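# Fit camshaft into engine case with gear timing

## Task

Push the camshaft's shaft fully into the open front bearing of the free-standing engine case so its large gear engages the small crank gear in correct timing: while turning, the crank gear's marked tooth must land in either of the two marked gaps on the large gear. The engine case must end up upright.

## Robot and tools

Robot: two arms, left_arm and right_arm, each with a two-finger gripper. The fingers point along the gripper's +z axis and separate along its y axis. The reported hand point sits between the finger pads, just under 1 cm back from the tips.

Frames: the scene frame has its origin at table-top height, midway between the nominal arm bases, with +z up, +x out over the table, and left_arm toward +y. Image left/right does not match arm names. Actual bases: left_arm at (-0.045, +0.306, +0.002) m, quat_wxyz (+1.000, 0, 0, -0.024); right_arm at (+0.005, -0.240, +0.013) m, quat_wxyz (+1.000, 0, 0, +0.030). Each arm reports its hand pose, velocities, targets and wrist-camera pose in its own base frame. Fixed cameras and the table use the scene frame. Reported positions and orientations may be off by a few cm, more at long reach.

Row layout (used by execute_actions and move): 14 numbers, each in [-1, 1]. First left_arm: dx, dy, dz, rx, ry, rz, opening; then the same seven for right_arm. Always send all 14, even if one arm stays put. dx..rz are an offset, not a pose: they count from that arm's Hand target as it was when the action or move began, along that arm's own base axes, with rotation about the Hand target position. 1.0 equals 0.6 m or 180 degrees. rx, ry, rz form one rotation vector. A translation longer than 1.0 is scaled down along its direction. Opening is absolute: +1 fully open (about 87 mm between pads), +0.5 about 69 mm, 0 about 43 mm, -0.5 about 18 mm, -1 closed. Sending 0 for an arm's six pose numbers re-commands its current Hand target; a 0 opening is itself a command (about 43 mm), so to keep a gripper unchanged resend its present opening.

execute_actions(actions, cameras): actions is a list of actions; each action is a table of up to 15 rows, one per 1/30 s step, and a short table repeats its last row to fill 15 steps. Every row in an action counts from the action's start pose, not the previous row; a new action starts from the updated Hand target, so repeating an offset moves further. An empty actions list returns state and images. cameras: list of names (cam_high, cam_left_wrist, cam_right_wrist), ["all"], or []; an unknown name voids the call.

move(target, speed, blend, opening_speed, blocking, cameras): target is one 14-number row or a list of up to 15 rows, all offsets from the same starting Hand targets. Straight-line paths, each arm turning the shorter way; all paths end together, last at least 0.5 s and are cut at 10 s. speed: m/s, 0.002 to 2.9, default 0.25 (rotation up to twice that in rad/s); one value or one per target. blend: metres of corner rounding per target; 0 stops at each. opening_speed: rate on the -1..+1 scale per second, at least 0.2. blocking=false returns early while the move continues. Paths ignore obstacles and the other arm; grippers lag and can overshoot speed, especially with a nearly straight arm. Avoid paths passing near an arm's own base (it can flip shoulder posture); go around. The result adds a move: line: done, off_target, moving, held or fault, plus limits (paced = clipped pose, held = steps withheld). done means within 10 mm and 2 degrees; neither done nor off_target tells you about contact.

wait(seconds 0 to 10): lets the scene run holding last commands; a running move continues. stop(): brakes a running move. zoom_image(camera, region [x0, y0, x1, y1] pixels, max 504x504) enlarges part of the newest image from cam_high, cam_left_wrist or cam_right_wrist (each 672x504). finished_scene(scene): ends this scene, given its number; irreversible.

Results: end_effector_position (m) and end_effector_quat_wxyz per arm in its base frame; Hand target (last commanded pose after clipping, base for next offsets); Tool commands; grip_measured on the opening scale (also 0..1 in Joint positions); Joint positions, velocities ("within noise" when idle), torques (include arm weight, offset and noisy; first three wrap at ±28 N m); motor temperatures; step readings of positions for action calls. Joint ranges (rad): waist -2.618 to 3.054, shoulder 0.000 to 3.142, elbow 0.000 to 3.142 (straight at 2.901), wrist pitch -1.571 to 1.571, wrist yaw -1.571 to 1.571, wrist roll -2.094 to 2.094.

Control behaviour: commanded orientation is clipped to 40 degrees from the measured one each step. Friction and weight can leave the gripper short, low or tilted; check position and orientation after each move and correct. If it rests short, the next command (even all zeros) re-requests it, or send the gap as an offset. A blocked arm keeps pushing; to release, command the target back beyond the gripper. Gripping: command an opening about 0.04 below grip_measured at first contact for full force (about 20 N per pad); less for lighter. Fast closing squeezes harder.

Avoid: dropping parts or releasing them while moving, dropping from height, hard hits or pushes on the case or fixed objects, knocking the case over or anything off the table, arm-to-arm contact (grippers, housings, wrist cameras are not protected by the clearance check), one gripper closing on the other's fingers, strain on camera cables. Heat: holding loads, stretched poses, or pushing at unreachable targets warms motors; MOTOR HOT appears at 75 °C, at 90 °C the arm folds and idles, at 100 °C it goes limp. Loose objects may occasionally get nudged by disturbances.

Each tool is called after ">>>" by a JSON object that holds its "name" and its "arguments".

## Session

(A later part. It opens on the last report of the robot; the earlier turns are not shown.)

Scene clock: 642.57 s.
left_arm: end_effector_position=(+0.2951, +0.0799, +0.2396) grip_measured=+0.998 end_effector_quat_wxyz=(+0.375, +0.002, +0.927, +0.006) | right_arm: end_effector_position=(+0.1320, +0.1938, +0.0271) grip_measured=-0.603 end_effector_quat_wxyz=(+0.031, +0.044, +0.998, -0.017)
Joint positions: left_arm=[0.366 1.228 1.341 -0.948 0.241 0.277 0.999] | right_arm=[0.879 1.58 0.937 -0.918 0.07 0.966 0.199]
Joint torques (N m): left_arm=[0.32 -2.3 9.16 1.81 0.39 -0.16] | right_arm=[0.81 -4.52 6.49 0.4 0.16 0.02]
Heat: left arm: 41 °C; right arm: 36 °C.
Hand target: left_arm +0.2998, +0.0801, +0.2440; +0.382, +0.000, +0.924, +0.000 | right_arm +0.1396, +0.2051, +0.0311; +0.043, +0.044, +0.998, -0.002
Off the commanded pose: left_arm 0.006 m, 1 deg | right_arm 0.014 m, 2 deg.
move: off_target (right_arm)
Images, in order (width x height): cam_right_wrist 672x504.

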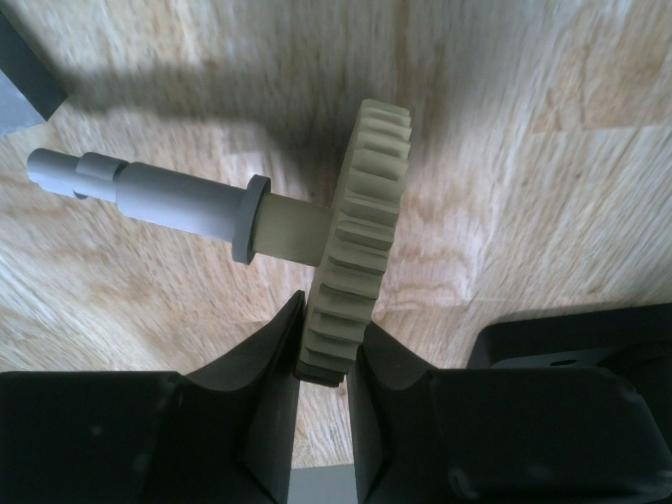

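>>> {"name": "move", "arguments": {"target": [0,0,0,0,0,0,1, 0,0,0,0,0,0.0,-0.9], "opening_speed": 0.2, "cameras": ["cam_right_wrist"]}}

Scene clock: 649.10 s.
left_arm: end_effector_position=(+0.2951, +0.0799, +0.2396) grip_measured=+0.998 end_effector_quat_wxyz=(+0.375, +0.002, +0.927, +0.006) | right_arm: end_effector_position=(+0.1320, +0.1938, +0.0271) grip_measured=-0.603 end_effector_quat_wxyz=(+0.031, +0.044, +0.998, -0.017)
Joint positions: left_arm=[0.366 1.228 1.341 -0.948 0.241 0.277 0.999] | right_arm=[0.879 1.58 0.937 -0.918 0.07 0.966 0.199]
Joint torques (N m): left_arm=[0.32 -2.3 9.14 1.81 0.39 -0.16] | right_arm=[0.81 -4.51 6.49 0.4 0.15 0.02]
Heat: left arm: 41 °C; right arm: 36 °C.
Hand target: left_arm +0.2998, +0.0801, +0.2440; +0.382, +0.000, +0.924, +0.000 | right_arm +0.1396, +0.2051, +0.0311; +0.043, +0.044, +0.998, -0.002
Off the commanded pose: left_arm 0.006 m, 1 deg | right_arm 0.014 m, 2 deg.
move: off_target (right_arm)
Images, in order (width x height): cam_right_wrist 672x504.

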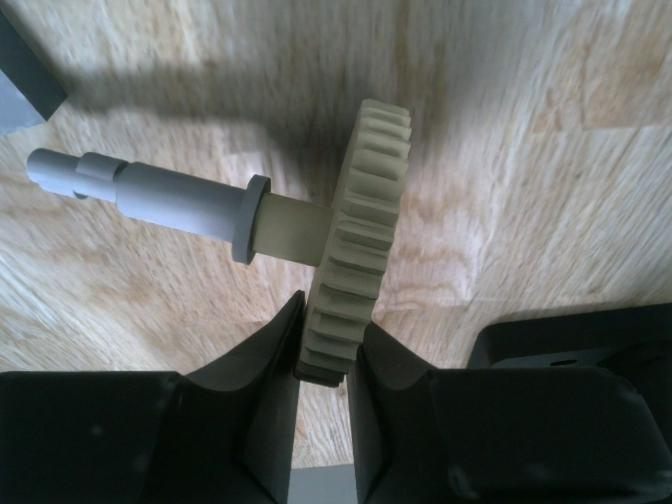

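>>> {"name": "move", "arguments": {"target": [0,0,0,0,0,0,1, 0,0,0.08,0,0,0.0,-0.9], "speed": 0.08, "cameras": ["cam_right_wrist","cam_high"]}}

Scene clock: 655.57 s.
left_arm: end_effector_position=(+0.2951, +0.0799, +0.2396) grip_measured=+0.998 end_effector_quat_wxyz=(+0.375, +0.002, +0.927, +0.006) | right_arm: end_effector_position=(+0.1358, +0.1979, +0.0666) grip_measured=-0.657 end_effector_quat_wxyz=(+0.030, +0.043, +0.998, -0.019)
Joint positions: left_arm=[0.366 1.228 1.341 -0.948 0.241 0.277 0.999] | right_arm=[0.879 1.555 1.078 -1.087 0.071 0.966 0.171]
Joint torques (N m): left_arm=[0.32 -2.3 9.16 1.81 0.39 -0.16] | right_arm=[0.84 -7.2 6.98 0.15 0.14 0.02]
Heat: left arm: 41 °C; right arm: 36 °C.
Hand target: left_arm +0.2998, +0.0801, +0.2440; +0.382, +0.000, +0.924, +0.000 | right_arm +0.1395, +0.2052, +0.0790; +0.043, +0.044, +0.998, -0.002
Off the commanded pose: left_arm 0.006 m, 1 deg | right_arm 0.015 m, 2 deg.
move: off_target (right_arm)
Images, in order (width x height): cam_high 672x504, cam_right_wrist 672x504.

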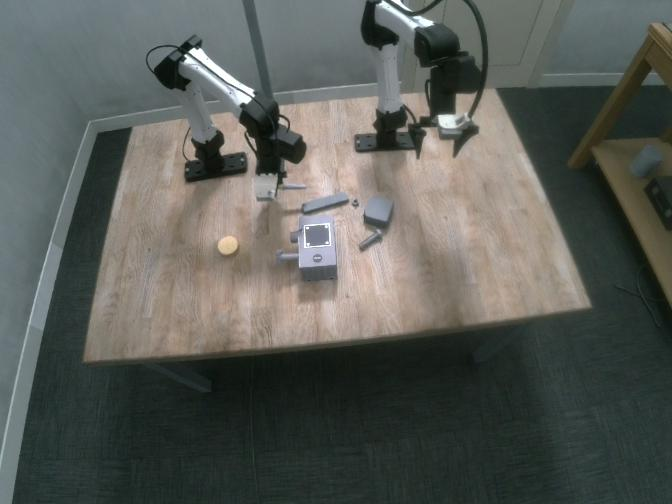

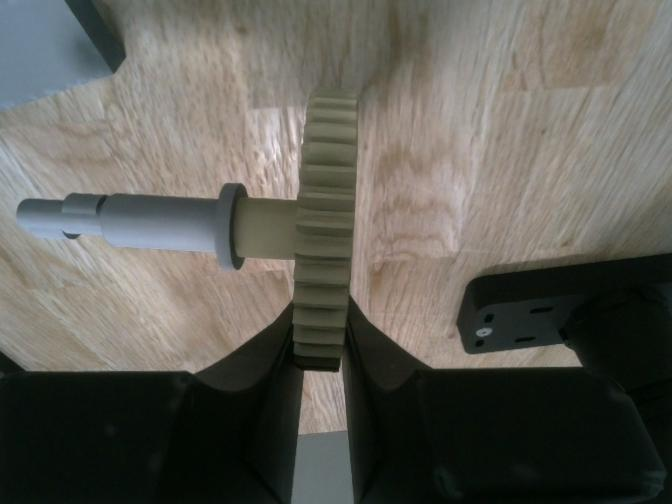

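>>> {"name": "move", "arguments": {"target": [[0.06,-0.25,0,-0.08,-0.09,-0.23,-0.5, 0.033,-0.175,0.068,-0.01,-0.1,-0.002,-0.73],[0.109,-0.465,-0.143,-0.1686,-0.1778,-0.4616,-0.5, 0.2425,-0.167,0.033,-0.024,-0.249,-0.005,-0.73]], "blend": [0.03,0], "speed": 0.2, "cameras": ["all"]}}

Scene clock: 719.80 s.
left_arm: end_effector_position=(+0.3606, -0.1959, +0.1519) grip_measured=-0.500 end_effector_quat_wxyz=(+0.483, +0.497, +0.552, -0.464) | right_arm: end_effector_position=(+0.2760, +0.1055, +0.0949) grip_measured=-0.657 end_effector_quat_wxyz=(+0.403, +0.038, +0.914, -0.023)
Joint positions: left_arm=[-0.074 1.752 1.019 0.122 1.392 0.572 0.25] | right_arm=[0.586 1.167 0.703 -0.403 0.487 0.487 0.171]
Joint torques (N m): left_arm=[-0.66 -5.86 9.76 1.64 0.73 -0.02] | right_arm=[-0.53 -2.69 4.89 1.74 0.5 -0.07]
Heat: left arm: 41 °C; right arm: 37 °C.
Hand target: left_arm +0.3651, -0.1989, +0.1582; +0.491, +0.506, +0.535, -0.465 | right_arm +0.2851, +0.1048, +0.0989; +0.422, +0.048, +0.905, -0.022
Off the commanded pose: left_arm 0.008 m, 2 deg | right_arm 0.010 m, 3 deg.
move: off_target (right_arm)

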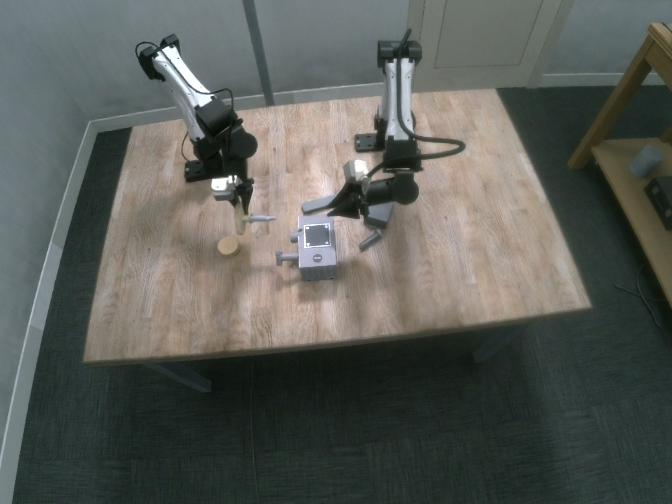

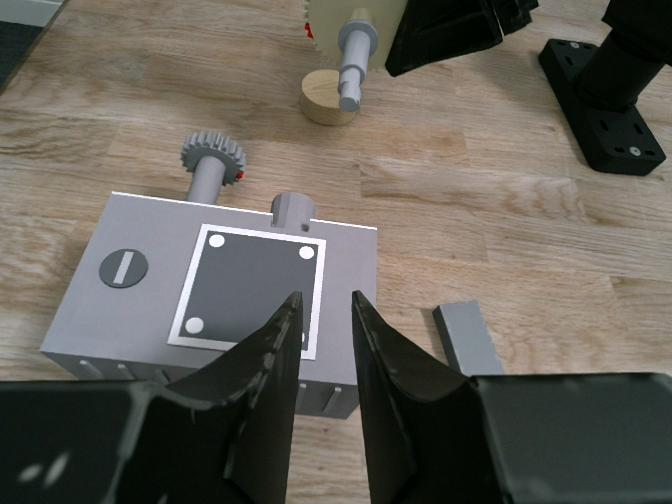

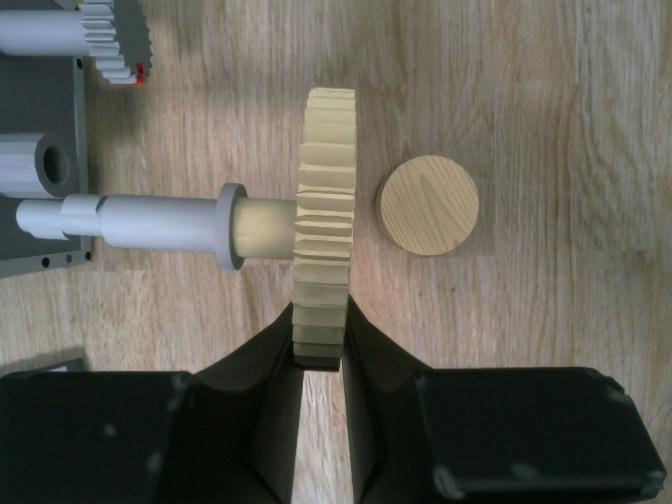

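>>> {"name": "zoom_image", "arguments": {"camera": "cam_right_wrist", "region": [0, 0, 360, 300]}}

>>> {"name": "zoom_image", "arguments": {"camera": "cam_left_wrist", "region": [140, 0, 440, 260]}}

Scaled by 1.400 from the camera's 672x504 image, which has a finer 960x720 frame.

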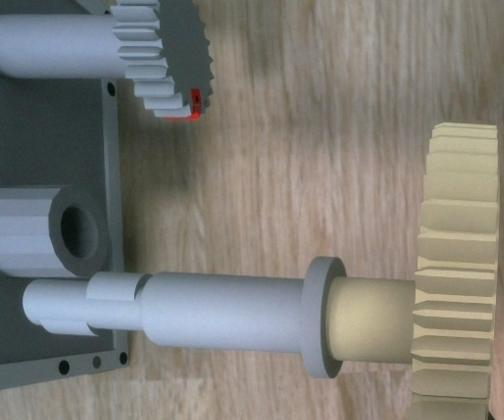

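Scaled by 1.680 from the camera's 672x504 image, which has a finer 960x720 frame.

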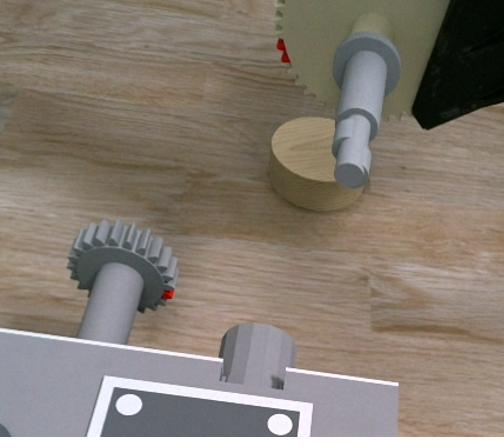

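>>> {"name": "move", "arguments": {"target": [0,0,0,0,0,0,-0.5, 0.042,-0.005,-0.05,0,0,0.0167,-0.73], "speed": 0.08, "cameras": ["cam_left_wrist","cam_right_wrist"]}}

>>> {"name": "zoom_image", "arguments": {"camera": "cam_right_wrist", "region": [0, 0, 360, 300]}}

>>> {"name": "zoom_image", "arguments": {"camera": "cam_left_wrist", "region": [140, 0, 440, 260]}}

Scene clock: 760.67 s.
left_arm: end_effector_position=(+0.3609, -0.1959, +0.1522) grip_measured=-0.500 end_effector_quat_wxyz=(+0.484, +0.497, +0.551, -0.463) | right_arm: end_effector_position=(+0.3018, +0.1003, +0.0656) grip_measured=-0.658 end_effector_quat_wxyz=(+0.406, +0.018, +0.914, -0.019)
Joint positions: left_arm=[-0.074 1.752 1.019 0.125 1.392 0.572 0.25] | right_arm=[0.496 1.279 0.639 -0.177 0.407 0.372 0.171]
Joint torques (N m): left_arm=[-0.68 -5.85 9.69 1.66 0.73 -0.04] | right_arm=[-0.55 -3.18 4.74 1.84 0.22 -0.08]
Heat: left arm: 42 °C; right arm: 37 °C.
Hand target: left_arm +0.3651, -0.1989, +0.1582; +0.491, +0.506, +0.535, -0.465 | right_arm +0.3102, +0.1019, +0.0688; +0.422, +0.024, +0.906, -0.011
Off the commanded pose: left_arm 0.008 m, 2 deg | right_arm 0.009 m, 2 deg.
move: done
Images, in order (width x height): cam_left_wrist 672x504, cam_right_wrist 672x504.

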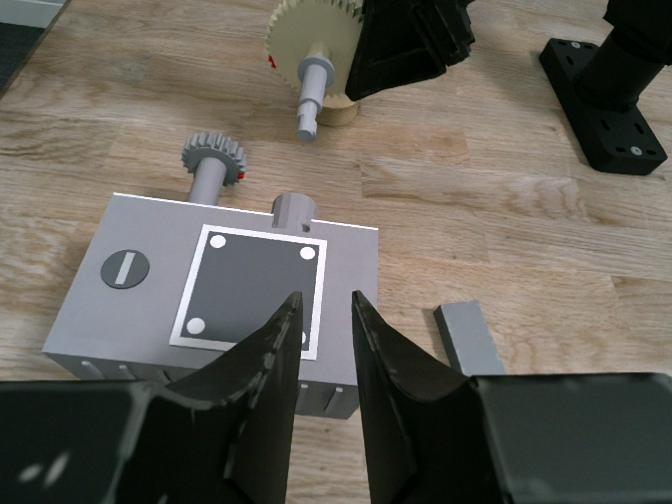

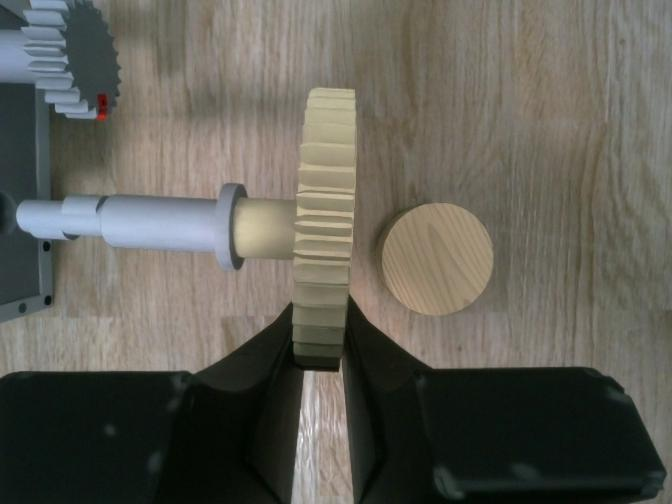

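Scaled by 1.400 from the camera's 672x504 image, which has a finer 960x720 frame.

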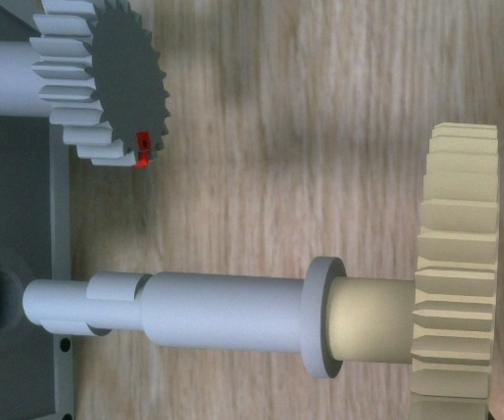

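Scaled by 1.680 from the camera's 672x504 image, which has a finer 960x720 frame.

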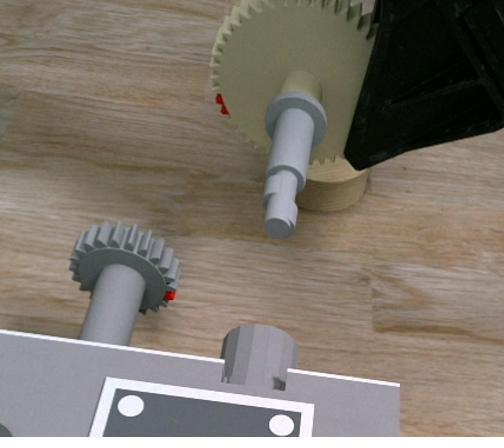

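>>> {"name": "move", "arguments": {"target": [0,0,0,0,0,0,-0.5, 0.007,0,-0.042,0,0,0,-0.73], "speed": 0.08, "cameras": ["cam_high","cam_left_wrist","cam_right_wrist"]}}

>>> {"name": "zoom_image", "arguments": {"camera": "cam_right_wrist", "region": [0, 0, 360, 300]}}

>>> {"name": "zoom_image", "arguments": {"camera": "cam_left_wrist", "region": [140, 0, 440, 260]}}

>>> {"name": "zoom_image", "arguments": {"camera": "cam_high", "region": [210, 180, 350, 285]}}

Scene clock: 802.00 s.
left_arm: end_effector_position=(+0.3609, -0.1959, +0.1522) grip_measured=-0.500 end_effector_quat_wxyz=(+0.484, +0.497, +0.551, -0.463) | right_arm: end_effector_position=(+0.3061, +0.1002, +0.0398) grip_measured=-0.658 end_effector_quat_wxyz=(+0.405, +0.018, +0.914, -0.019)
Joint positions: left_arm=[-0.074 1.752 1.019 0.125 1.392 0.572 0.25] | right_arm=[0.487 1.356 0.578 -0.039 0.401 0.366 0.171]
Joint torques (N m): left_arm=[-0.66 -5.83 9.69 1.66 0.73 -0.05] | right_arm=[-0.5 -3.54 4.52 1.82 0.22 -0.08]
Heat: left arm: 43 °C; right arm: 38 °C.
Hand target: left_arm +0.3651, -0.1989, +0.1582; +0.491, +0.506, +0.535, -0.465 | right_arm +0.3145, +0.1018, +0.0437; +0.422, +0.024, +0.906, -0.011
Off the commanded pose: left_arm 0.008 m, 2 deg | right_arm 0.009 m, 2 deg.
move: done

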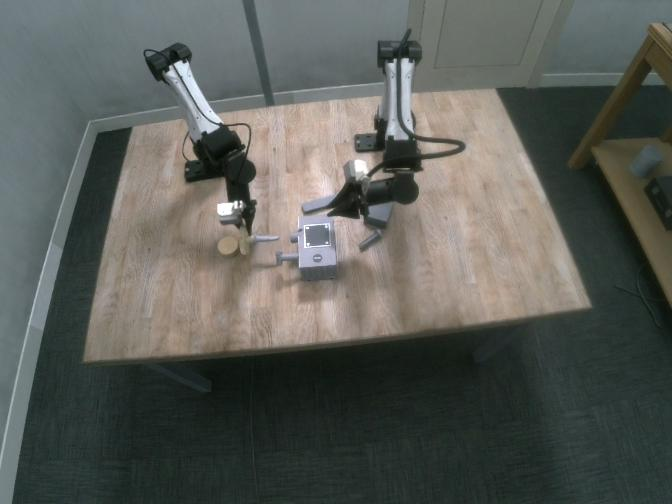

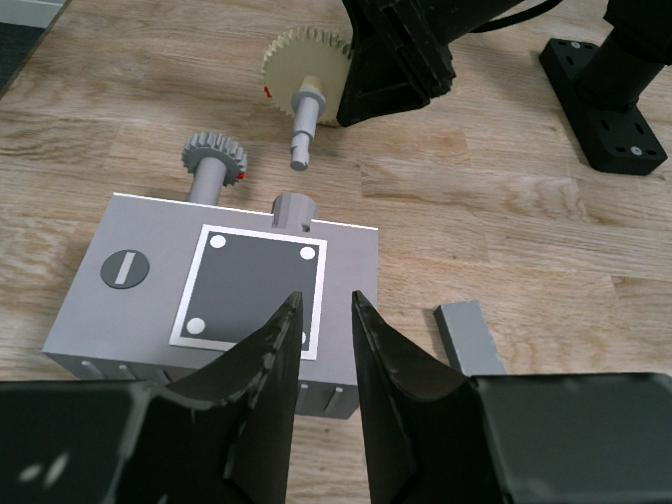

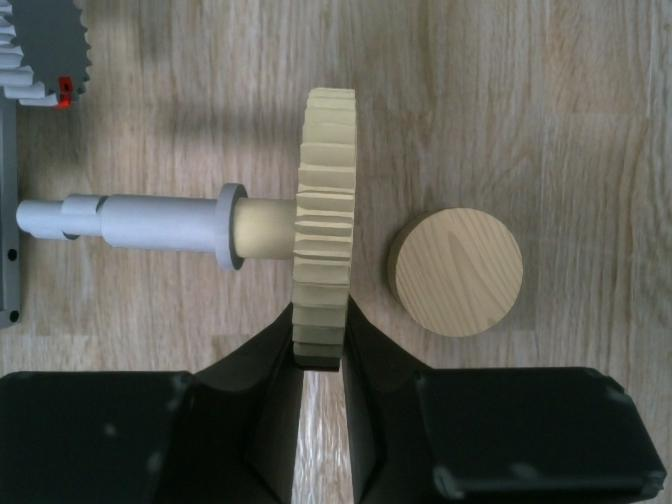

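Scaled by 1.400 from the camera's 672x504 image, which has a finer 960x720 frame.

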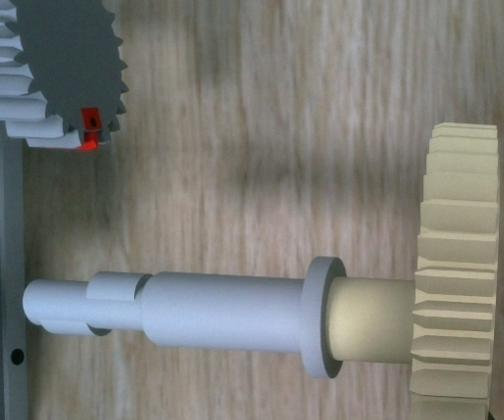

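Scaled by 1.680 from the camera's 672x504 image, which has a finer 960x720 frame.

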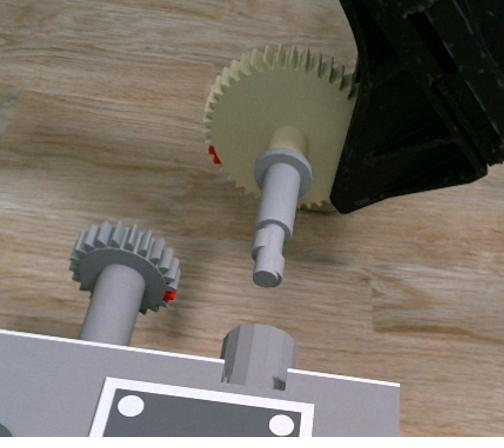

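Scaled by 3.600 from the camera's 672x504 image, which has a finer 960x720 frame.

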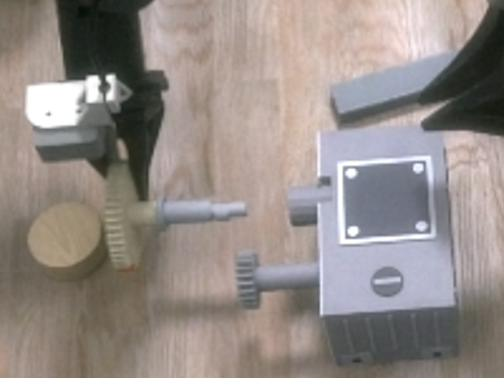

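>>> {"name": "move", "arguments": {"target": [0,0,0,0,0,0,-0.5, 0.002,0.042,0.001,0.0067,0,0,-0.73], "speed": 0.06, "cameras": ["cam_high","cam_left_wrist","cam_right_wrist"]}}

>>> {"name": "zoom_image", "arguments": {"camera": "cam_left_wrist", "region": [220, 100, 370, 240]}}

>>> {"name": "zoom_image", "arguments": {"camera": "cam_high", "region": [220, 200, 340, 285]}}

Scene clock: 818.17 s.
left_arm: end_effector_position=(+0.3609, -0.1959, +0.1522) grip_measured=-0.500 end_effector_quat_wxyz=(+0.484, +0.497, +0.551, -0.463) | right_arm: end_effector_position=(+0.2971, +0.1166, +0.0266) grip_measured=-0.658 end_effector_quat_wxyz=(+0.392, +0.016, +0.920, -0.015)
Joint positions: left_arm=[-0.074 1.752 1.019 0.125 1.392 0.572 0.25] | right_arm=[0.552 1.404 0.578 -0.038 0.424 0.427 0.171]
Joint torques (N m): left_arm=[-0.66 -5.85 9.69 1.65 0.73 -0.05] | right_arm=[0.79 -3.99 7.82 1.61 0.44 0.03]
Motor temperatures (°C): left_arm=[23 37 43 39 27 25 24] | right_arm=[25 32 36 40 27 26 29]
Heat: left arm: 43 °C; right arm: 40 °C.
Hand target: left_arm +0.3651, -0.1989, +0.1582; +0.491, +0.506, +0.535, -0.465 | right_arm +0.3156, +0.1271, +0.0443; +0.422, +0.028, +0.906, -0.002
Off the commanded pose: left_arm 0.008 m, 2 deg | right_arm 0.028 m, 4 deg.
move: off_target (right_arm)

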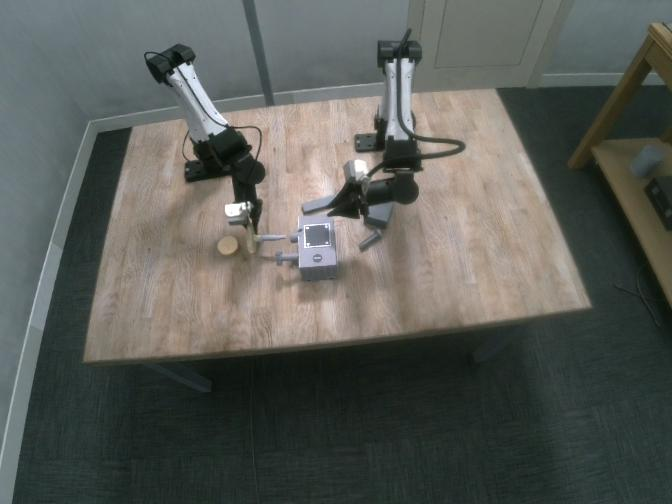

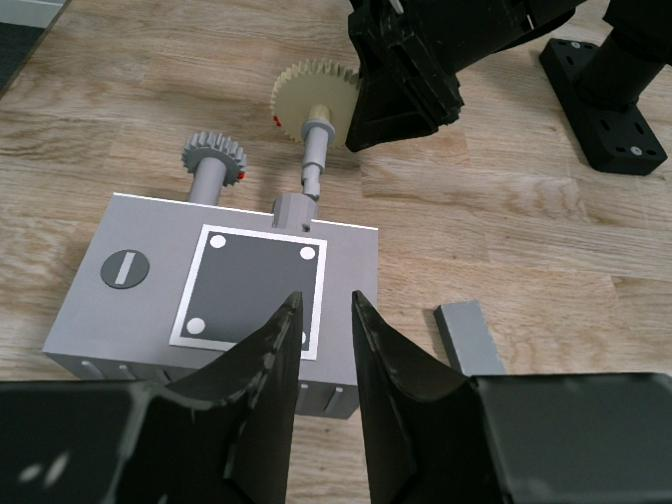

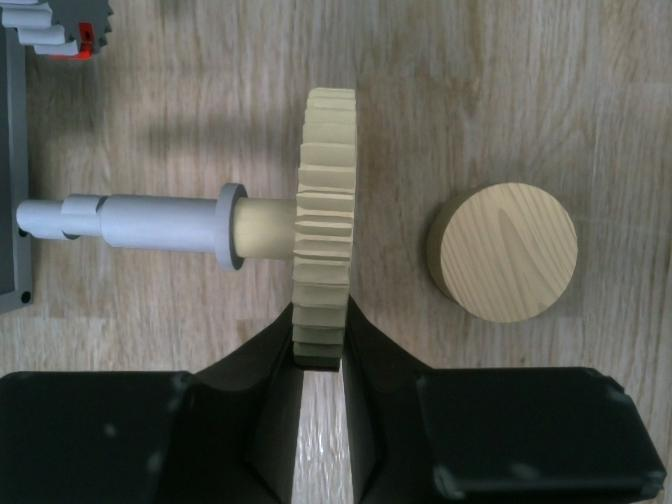

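Scaled by 3.360 from the camera's 672x504 image, which has a finer 960x720 frame.

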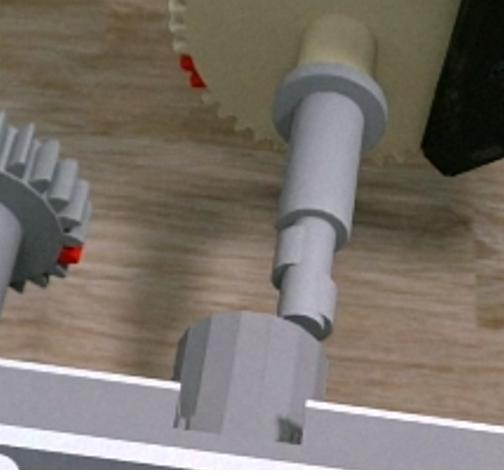

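Scaled by 4.200 from the camera's 672x504 image, which has a finer 960x720 frame.

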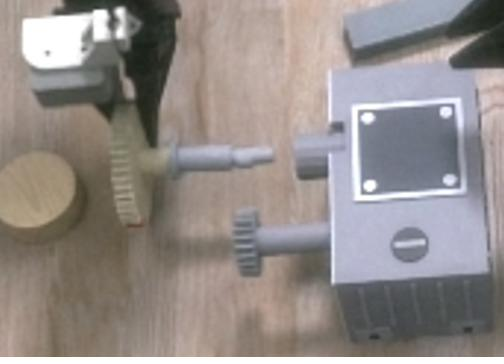

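>>> {"name": "move", "arguments": {"target": [0,0,0,0,0,0,-0.5, 0,-0.02,0.0,0,0,0,-0.73], "speed": 0.06}}

Scene clock: 823.27 s.
left_arm: end_effector_position=(+0.3609, -0.1959, +0.1522) grip_measured=-0.500 end_effector_quat_wxyz=(+0.484, +0.497, +0.551, -0.463) | right_arm: end_effector_position=(+0.2999, +0.1086, +0.0262) grip_measured=-0.658 end_effector_quat_wxyz=(+0.389, +0.018, +0.921, -0.020)
Joint positions: left_arm=[-0.074 1.752 1.019 0.125 1.392 0.572 0.25] | right_arm=[0.522 1.404 0.578 -0.038 0.413 0.407 0.171]
Joint torques (N m): left_arm=[-0.66 -5.85 9.69 1.66 0.73 -0.04] | right_arm=[-0.43 -6.26 6.04 1.74 0.26 -0.08]
Heat: left arm: 43 °C; right arm: 40 °C.
Hand target: left_arm +0.3651, -0.1989, +0.1582; +0.491, +0.506, +0.535, -0.465 | right_arm +0.3156, +0.1151, +0.0443; +0.422, +0.028, +0.906, -0.002
Off the commanded pose: left_arm 0.008 m, 2 deg | right_arm 0.025 m, 5 deg.
move: off_target (right_arm)

>>> {"name": "move", "arguments": {"target": [[0,0,0,0,0,0,-0.5, 0,0.0,0.06,0,0,0,-0.73],[0,0,0,0,0,0,-0.5, 0,0.01,0.06,0,0,0,-0.73],[0,0,0,0,0,0,-0.5, 0,0.01,0.001,0,0,0,-0.73]], "speed": 0.06, "cameras": ["cam_high","cam_left_wrist","cam_right_wrist"]}}

>>> {"name": "zoom_image", "arguments": {"camera": "cam_left_wrist", "region": [220, 100, 370, 240]}}

>>> {"name": "zoom_image", "arguments": {"camera": "cam_high", "region": [220, 200, 340, 285]}}

Scene clock: 838.83 s.
left_arm: end_effector_position=(+0.3609, -0.1959, +0.1522) grip_measured=-0.500 end_effector_quat_wxyz=(+0.484, +0.497, +0.551, -0.463) | right_arm: end_effector_position=(+0.3080, +0.1168, +0.0402) grip_measured=-0.658 end_effector_quat_wxyz=(+0.402, +0.020, +0.915, -0.009)
Joint positions: left_arm=[-0.074 1.752 1.019 0.125 1.392 0.572 0.25] | right_arm=[0.53 1.393 0.615 -0.053 0.412 0.412 0.171]
Joint torques (N m): left_arm=[-0.68 -5.85 9.7 1.66 0.73 -0.04] | right_arm=[0.77 -3.95 4.55 1.82 0.41 0.03]
Heat: left arm: 43 °C; right arm: 40 °C.
Hand target: left_arm +0.3651, -0.1989, +0.1582; +0.491, +0.506, +0.535, -0.465 | right_arm +0.3157, +0.1211, +0.0450; +0.422, +0.028, +0.906, -0.001
Off the commanded pose: left_arm 0.008 m, 2 deg | right_arm 0.010 m, 3 deg.
move: off_target (right_arm)

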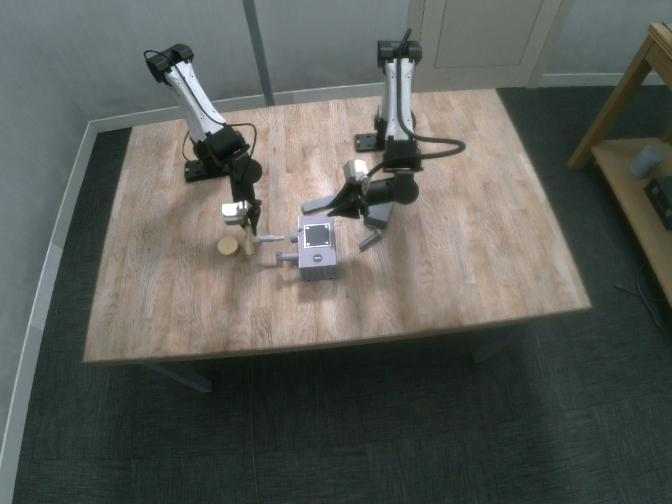

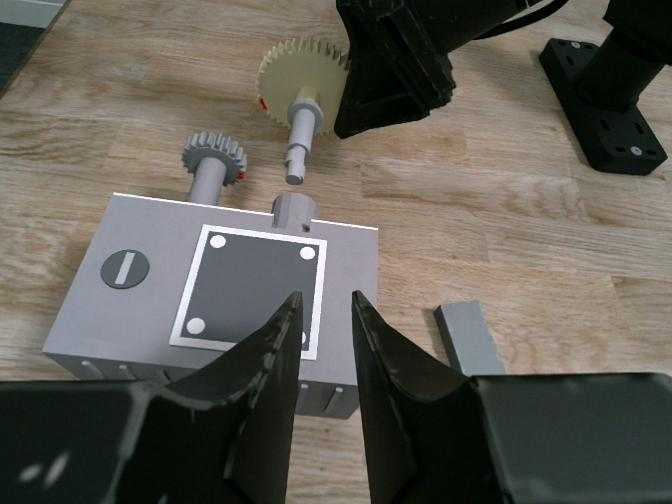

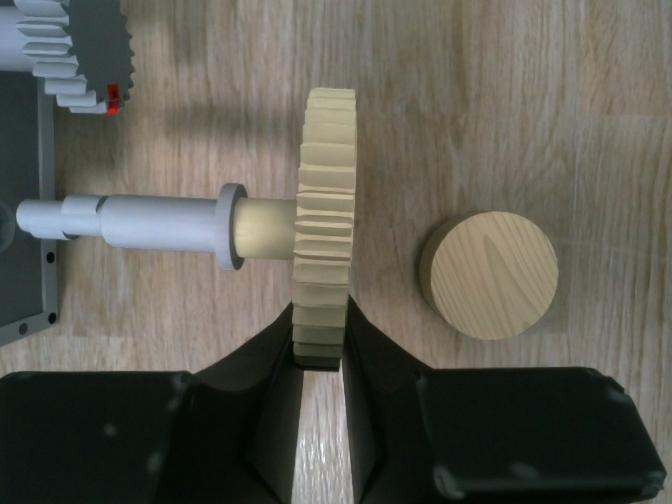

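Scaled by 3.360 from the camera's 672x504 image, which has a finer 960x720 frame.

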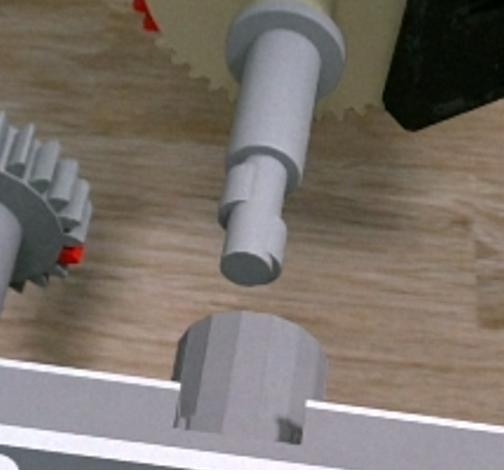

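Scaled by 4.200 from the camera's 672x504 image, which has a finer 960x720 frame.

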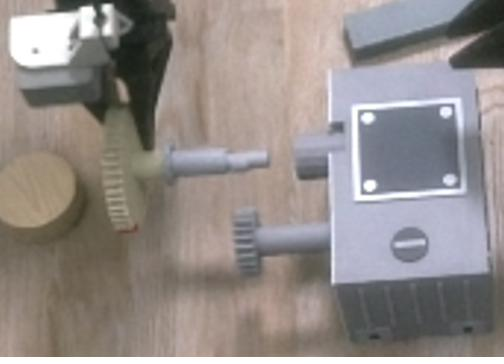

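>>> {"name": "move", "arguments": {"target": [[0,0,0,0,0,0,-0.5, -0.0025,0.0,0.055,0,0,0,-0.73],[0,0,0,0,0,0,-0.5, -0.003,0.021,0.055,0,0,0,-0.73],[0,0,0,0,0,0,-0.5, -0.003,0.021,0.0,0,0,0,-0.73]], "speed": 0.06, "cameras": ["cam_high","cam_left_wrist","cam_right_wrist"]}}

>>> {"name": "zoom_image", "arguments": {"camera": "cam_left_wrist", "region": [220, 100, 370, 240]}}

>>> {"name": "zoom_image", "arguments": {"camera": "cam_high", "region": [220, 200, 340, 285]}}

Scene clock: 857.73 s.
left_arm: end_effector_position=(+0.3609, -0.1959, +0.1522) grip_measured=-0.500 end_effector_quat_wxyz=(+0.484, +0.497, +0.551, -0.463) | right_arm: end_effector_position=(+0.3062, +0.1297, +0.0400) grip_measured=-0.658 end_effector_quat_wxyz=(+0.402, +0.019, +0.915, -0.009)
Joint positions: left_arm=[-0.074 1.752 1.019 0.125 1.392 0.572 0.25] | right_arm=[0.578 1.417 0.638 -0.067 0.442 0.45 0.171]
Joint torques (N m): left_arm=[-0.66 -5.85 9.7 1.65 0.73 -0.05] | right_arm=[0.69 -4.19 4.53 1.77 0.45 0.03]
Heat: left arm: 43 °C; right arm: 40 °C.
Hand target: left_arm +0.3651, -0.1989, +0.1582; +0.491, +0.506, +0.535, -0.465 | right_arm +0.3139, +0.1337, +0.0449; +0.422, +0.028, +0.906, -0.002
Off the commanded pose: left_arm 0.008 m, 2 deg | right_arm 0.010 m, 3 deg.
move: off_target (right_arm)

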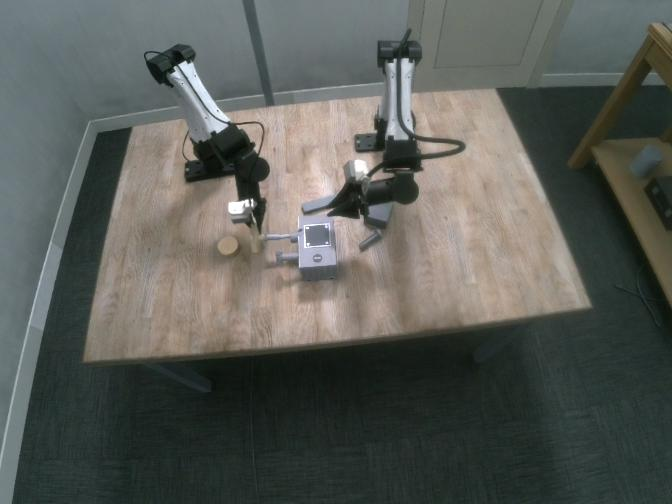

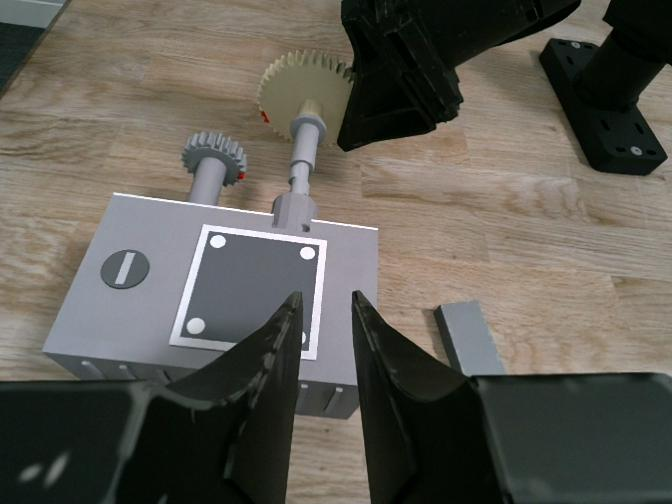

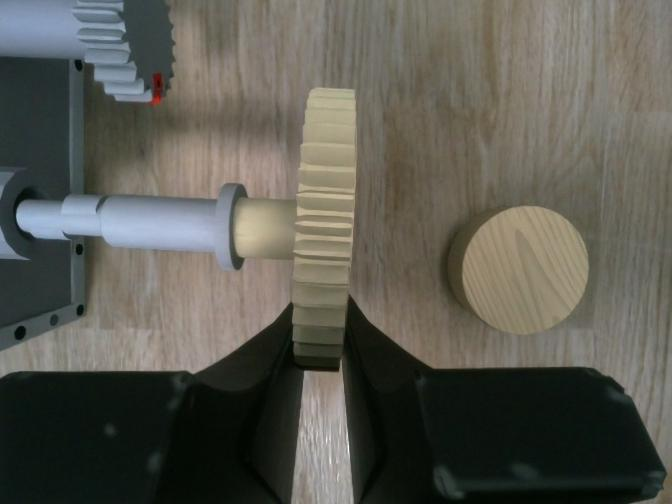

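Scaled by 3.360 from the camera's 672x504 image, which has a finer 960x720 frame.

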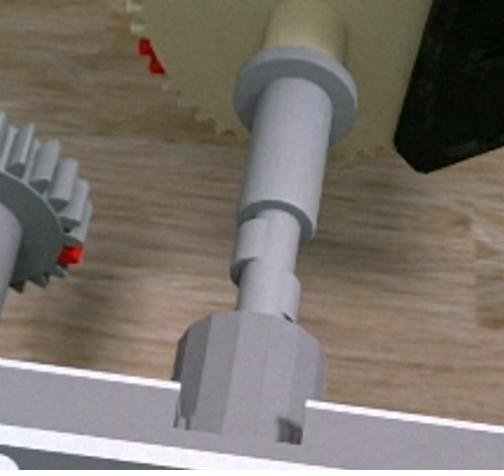

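Scaled by 4.200 from the camera's 672x504 image, which has a finer 960x720 frame.

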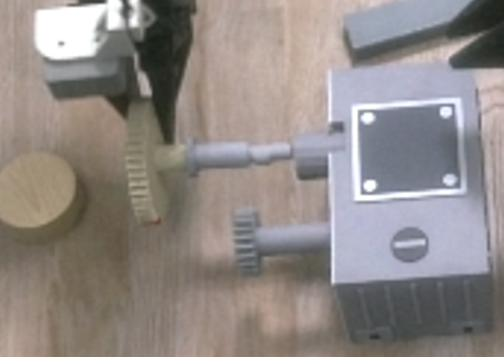

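>>> {"name": "zoom_image", "arguments": {"camera": "cam_right_wrist", "region": [0, 140, 160, 290]}}

>>> {"name": "zoom_image", "arguments": {"camera": "cam_left_wrist", "region": [250, 150, 350, 230]}}

Scaled by 3.150 from the camera's 672x504 image, which has a finer 960x720 frame.

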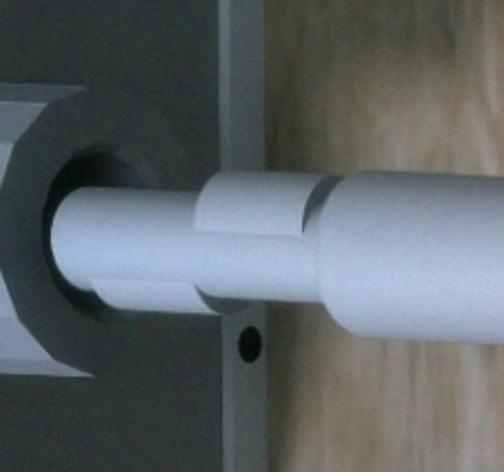

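Scaled by 5.040 from the camera's 672x504 image, which has a finer 960x720 frame.

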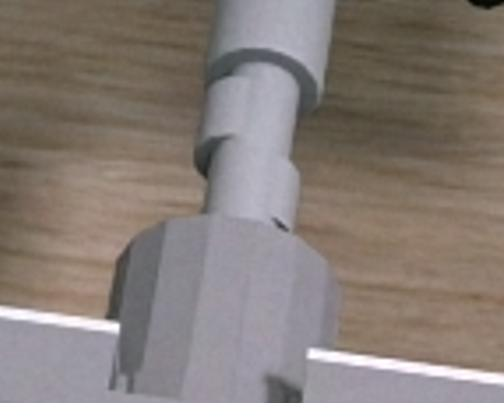

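>>> {"name": "move", "arguments": {"target": [0,0,0,0,0,0,-0.5, 0.003,0.012,0.0,0,0,0,-0.73], "speed": 0.04, "cameras": ["cam_high","cam_left_wrist","cam_right_wrist"]}}

>>> {"name": "zoom_image", "arguments": {"camera": "cam_left_wrist", "region": [220, 100, 370, 240]}}

>>> {"name": "zoom_image", "arguments": {"camera": "cam_right_wrist", "region": [0, 140, 160, 290]}}

Scene clock: 880.10 s.
left_arm: end_effector_position=(+0.3609, -0.1959, +0.1522) grip_measured=-0.500 end_effector_quat_wxyz=(+0.484, +0.497, +0.551, -0.463) | right_arm: end_effector_position=(+0.3033, +0.1330, +0.0340) grip_measured=-0.658 end_effector_quat_wxyz=(+0.397, +0.017, +0.918, -0.013)
Joint positions: left_arm=[-0.074 1.752 1.019 0.125 1.392 0.572 0.25] | right_arm=[0.597 1.439 0.638 -0.066 0.455 0.464 0.171]
Joint torques (N m): left_arm=[-0.66 -5.85 9.69 1.66 0.73 -0.04] | right_arm=[0.87 -4.33 6 1.72 0.48 0.03]
Heat: left arm: 44 °C; right arm: 40 °C.
Hand target: left_arm +0.3651, -0.1989, +0.1582; +0.491, +0.506, +0.535, -0.465 | right_arm +0.3157, +0.1409, +0.0449; +0.422, +0.028, +0.906, -0.002
Off the commanded pose: left_arm 0.008 m, 2 deg | right_arm 0.018 m, 4 deg.
move: off_target (right_arm)

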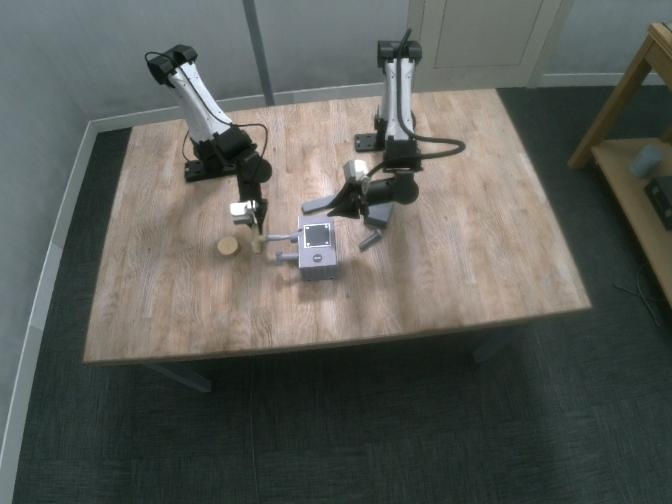

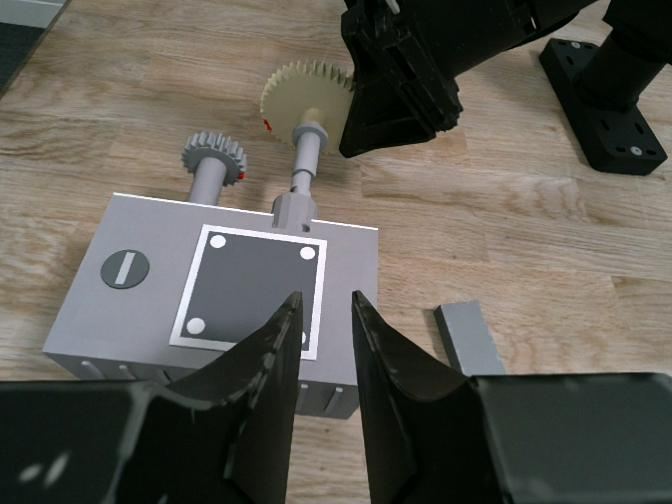

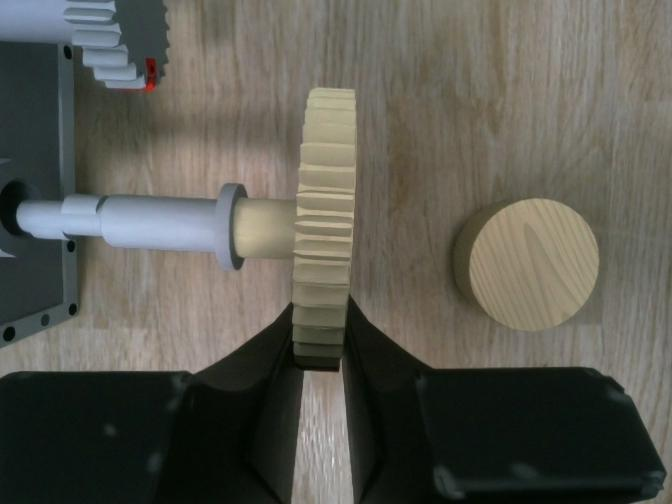

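Scaled by 3.360 from the camera's 672x504 image, which has a finer 960x720 frame.

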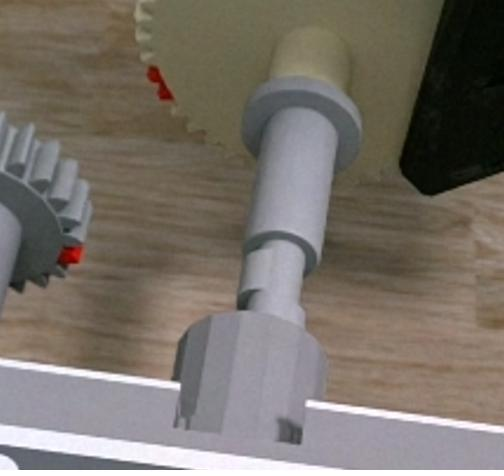

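Scaled by 3.150 from the camera's 672x504 image, which has a finer 960x720 frame.

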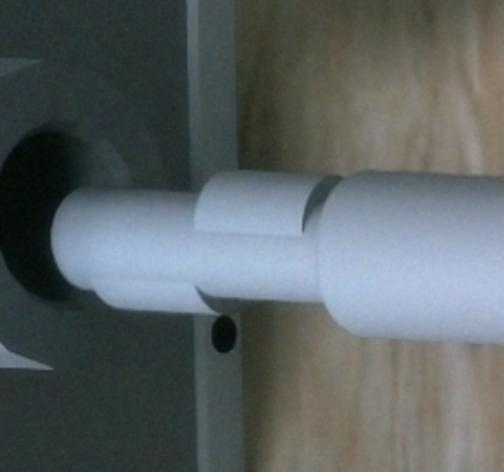

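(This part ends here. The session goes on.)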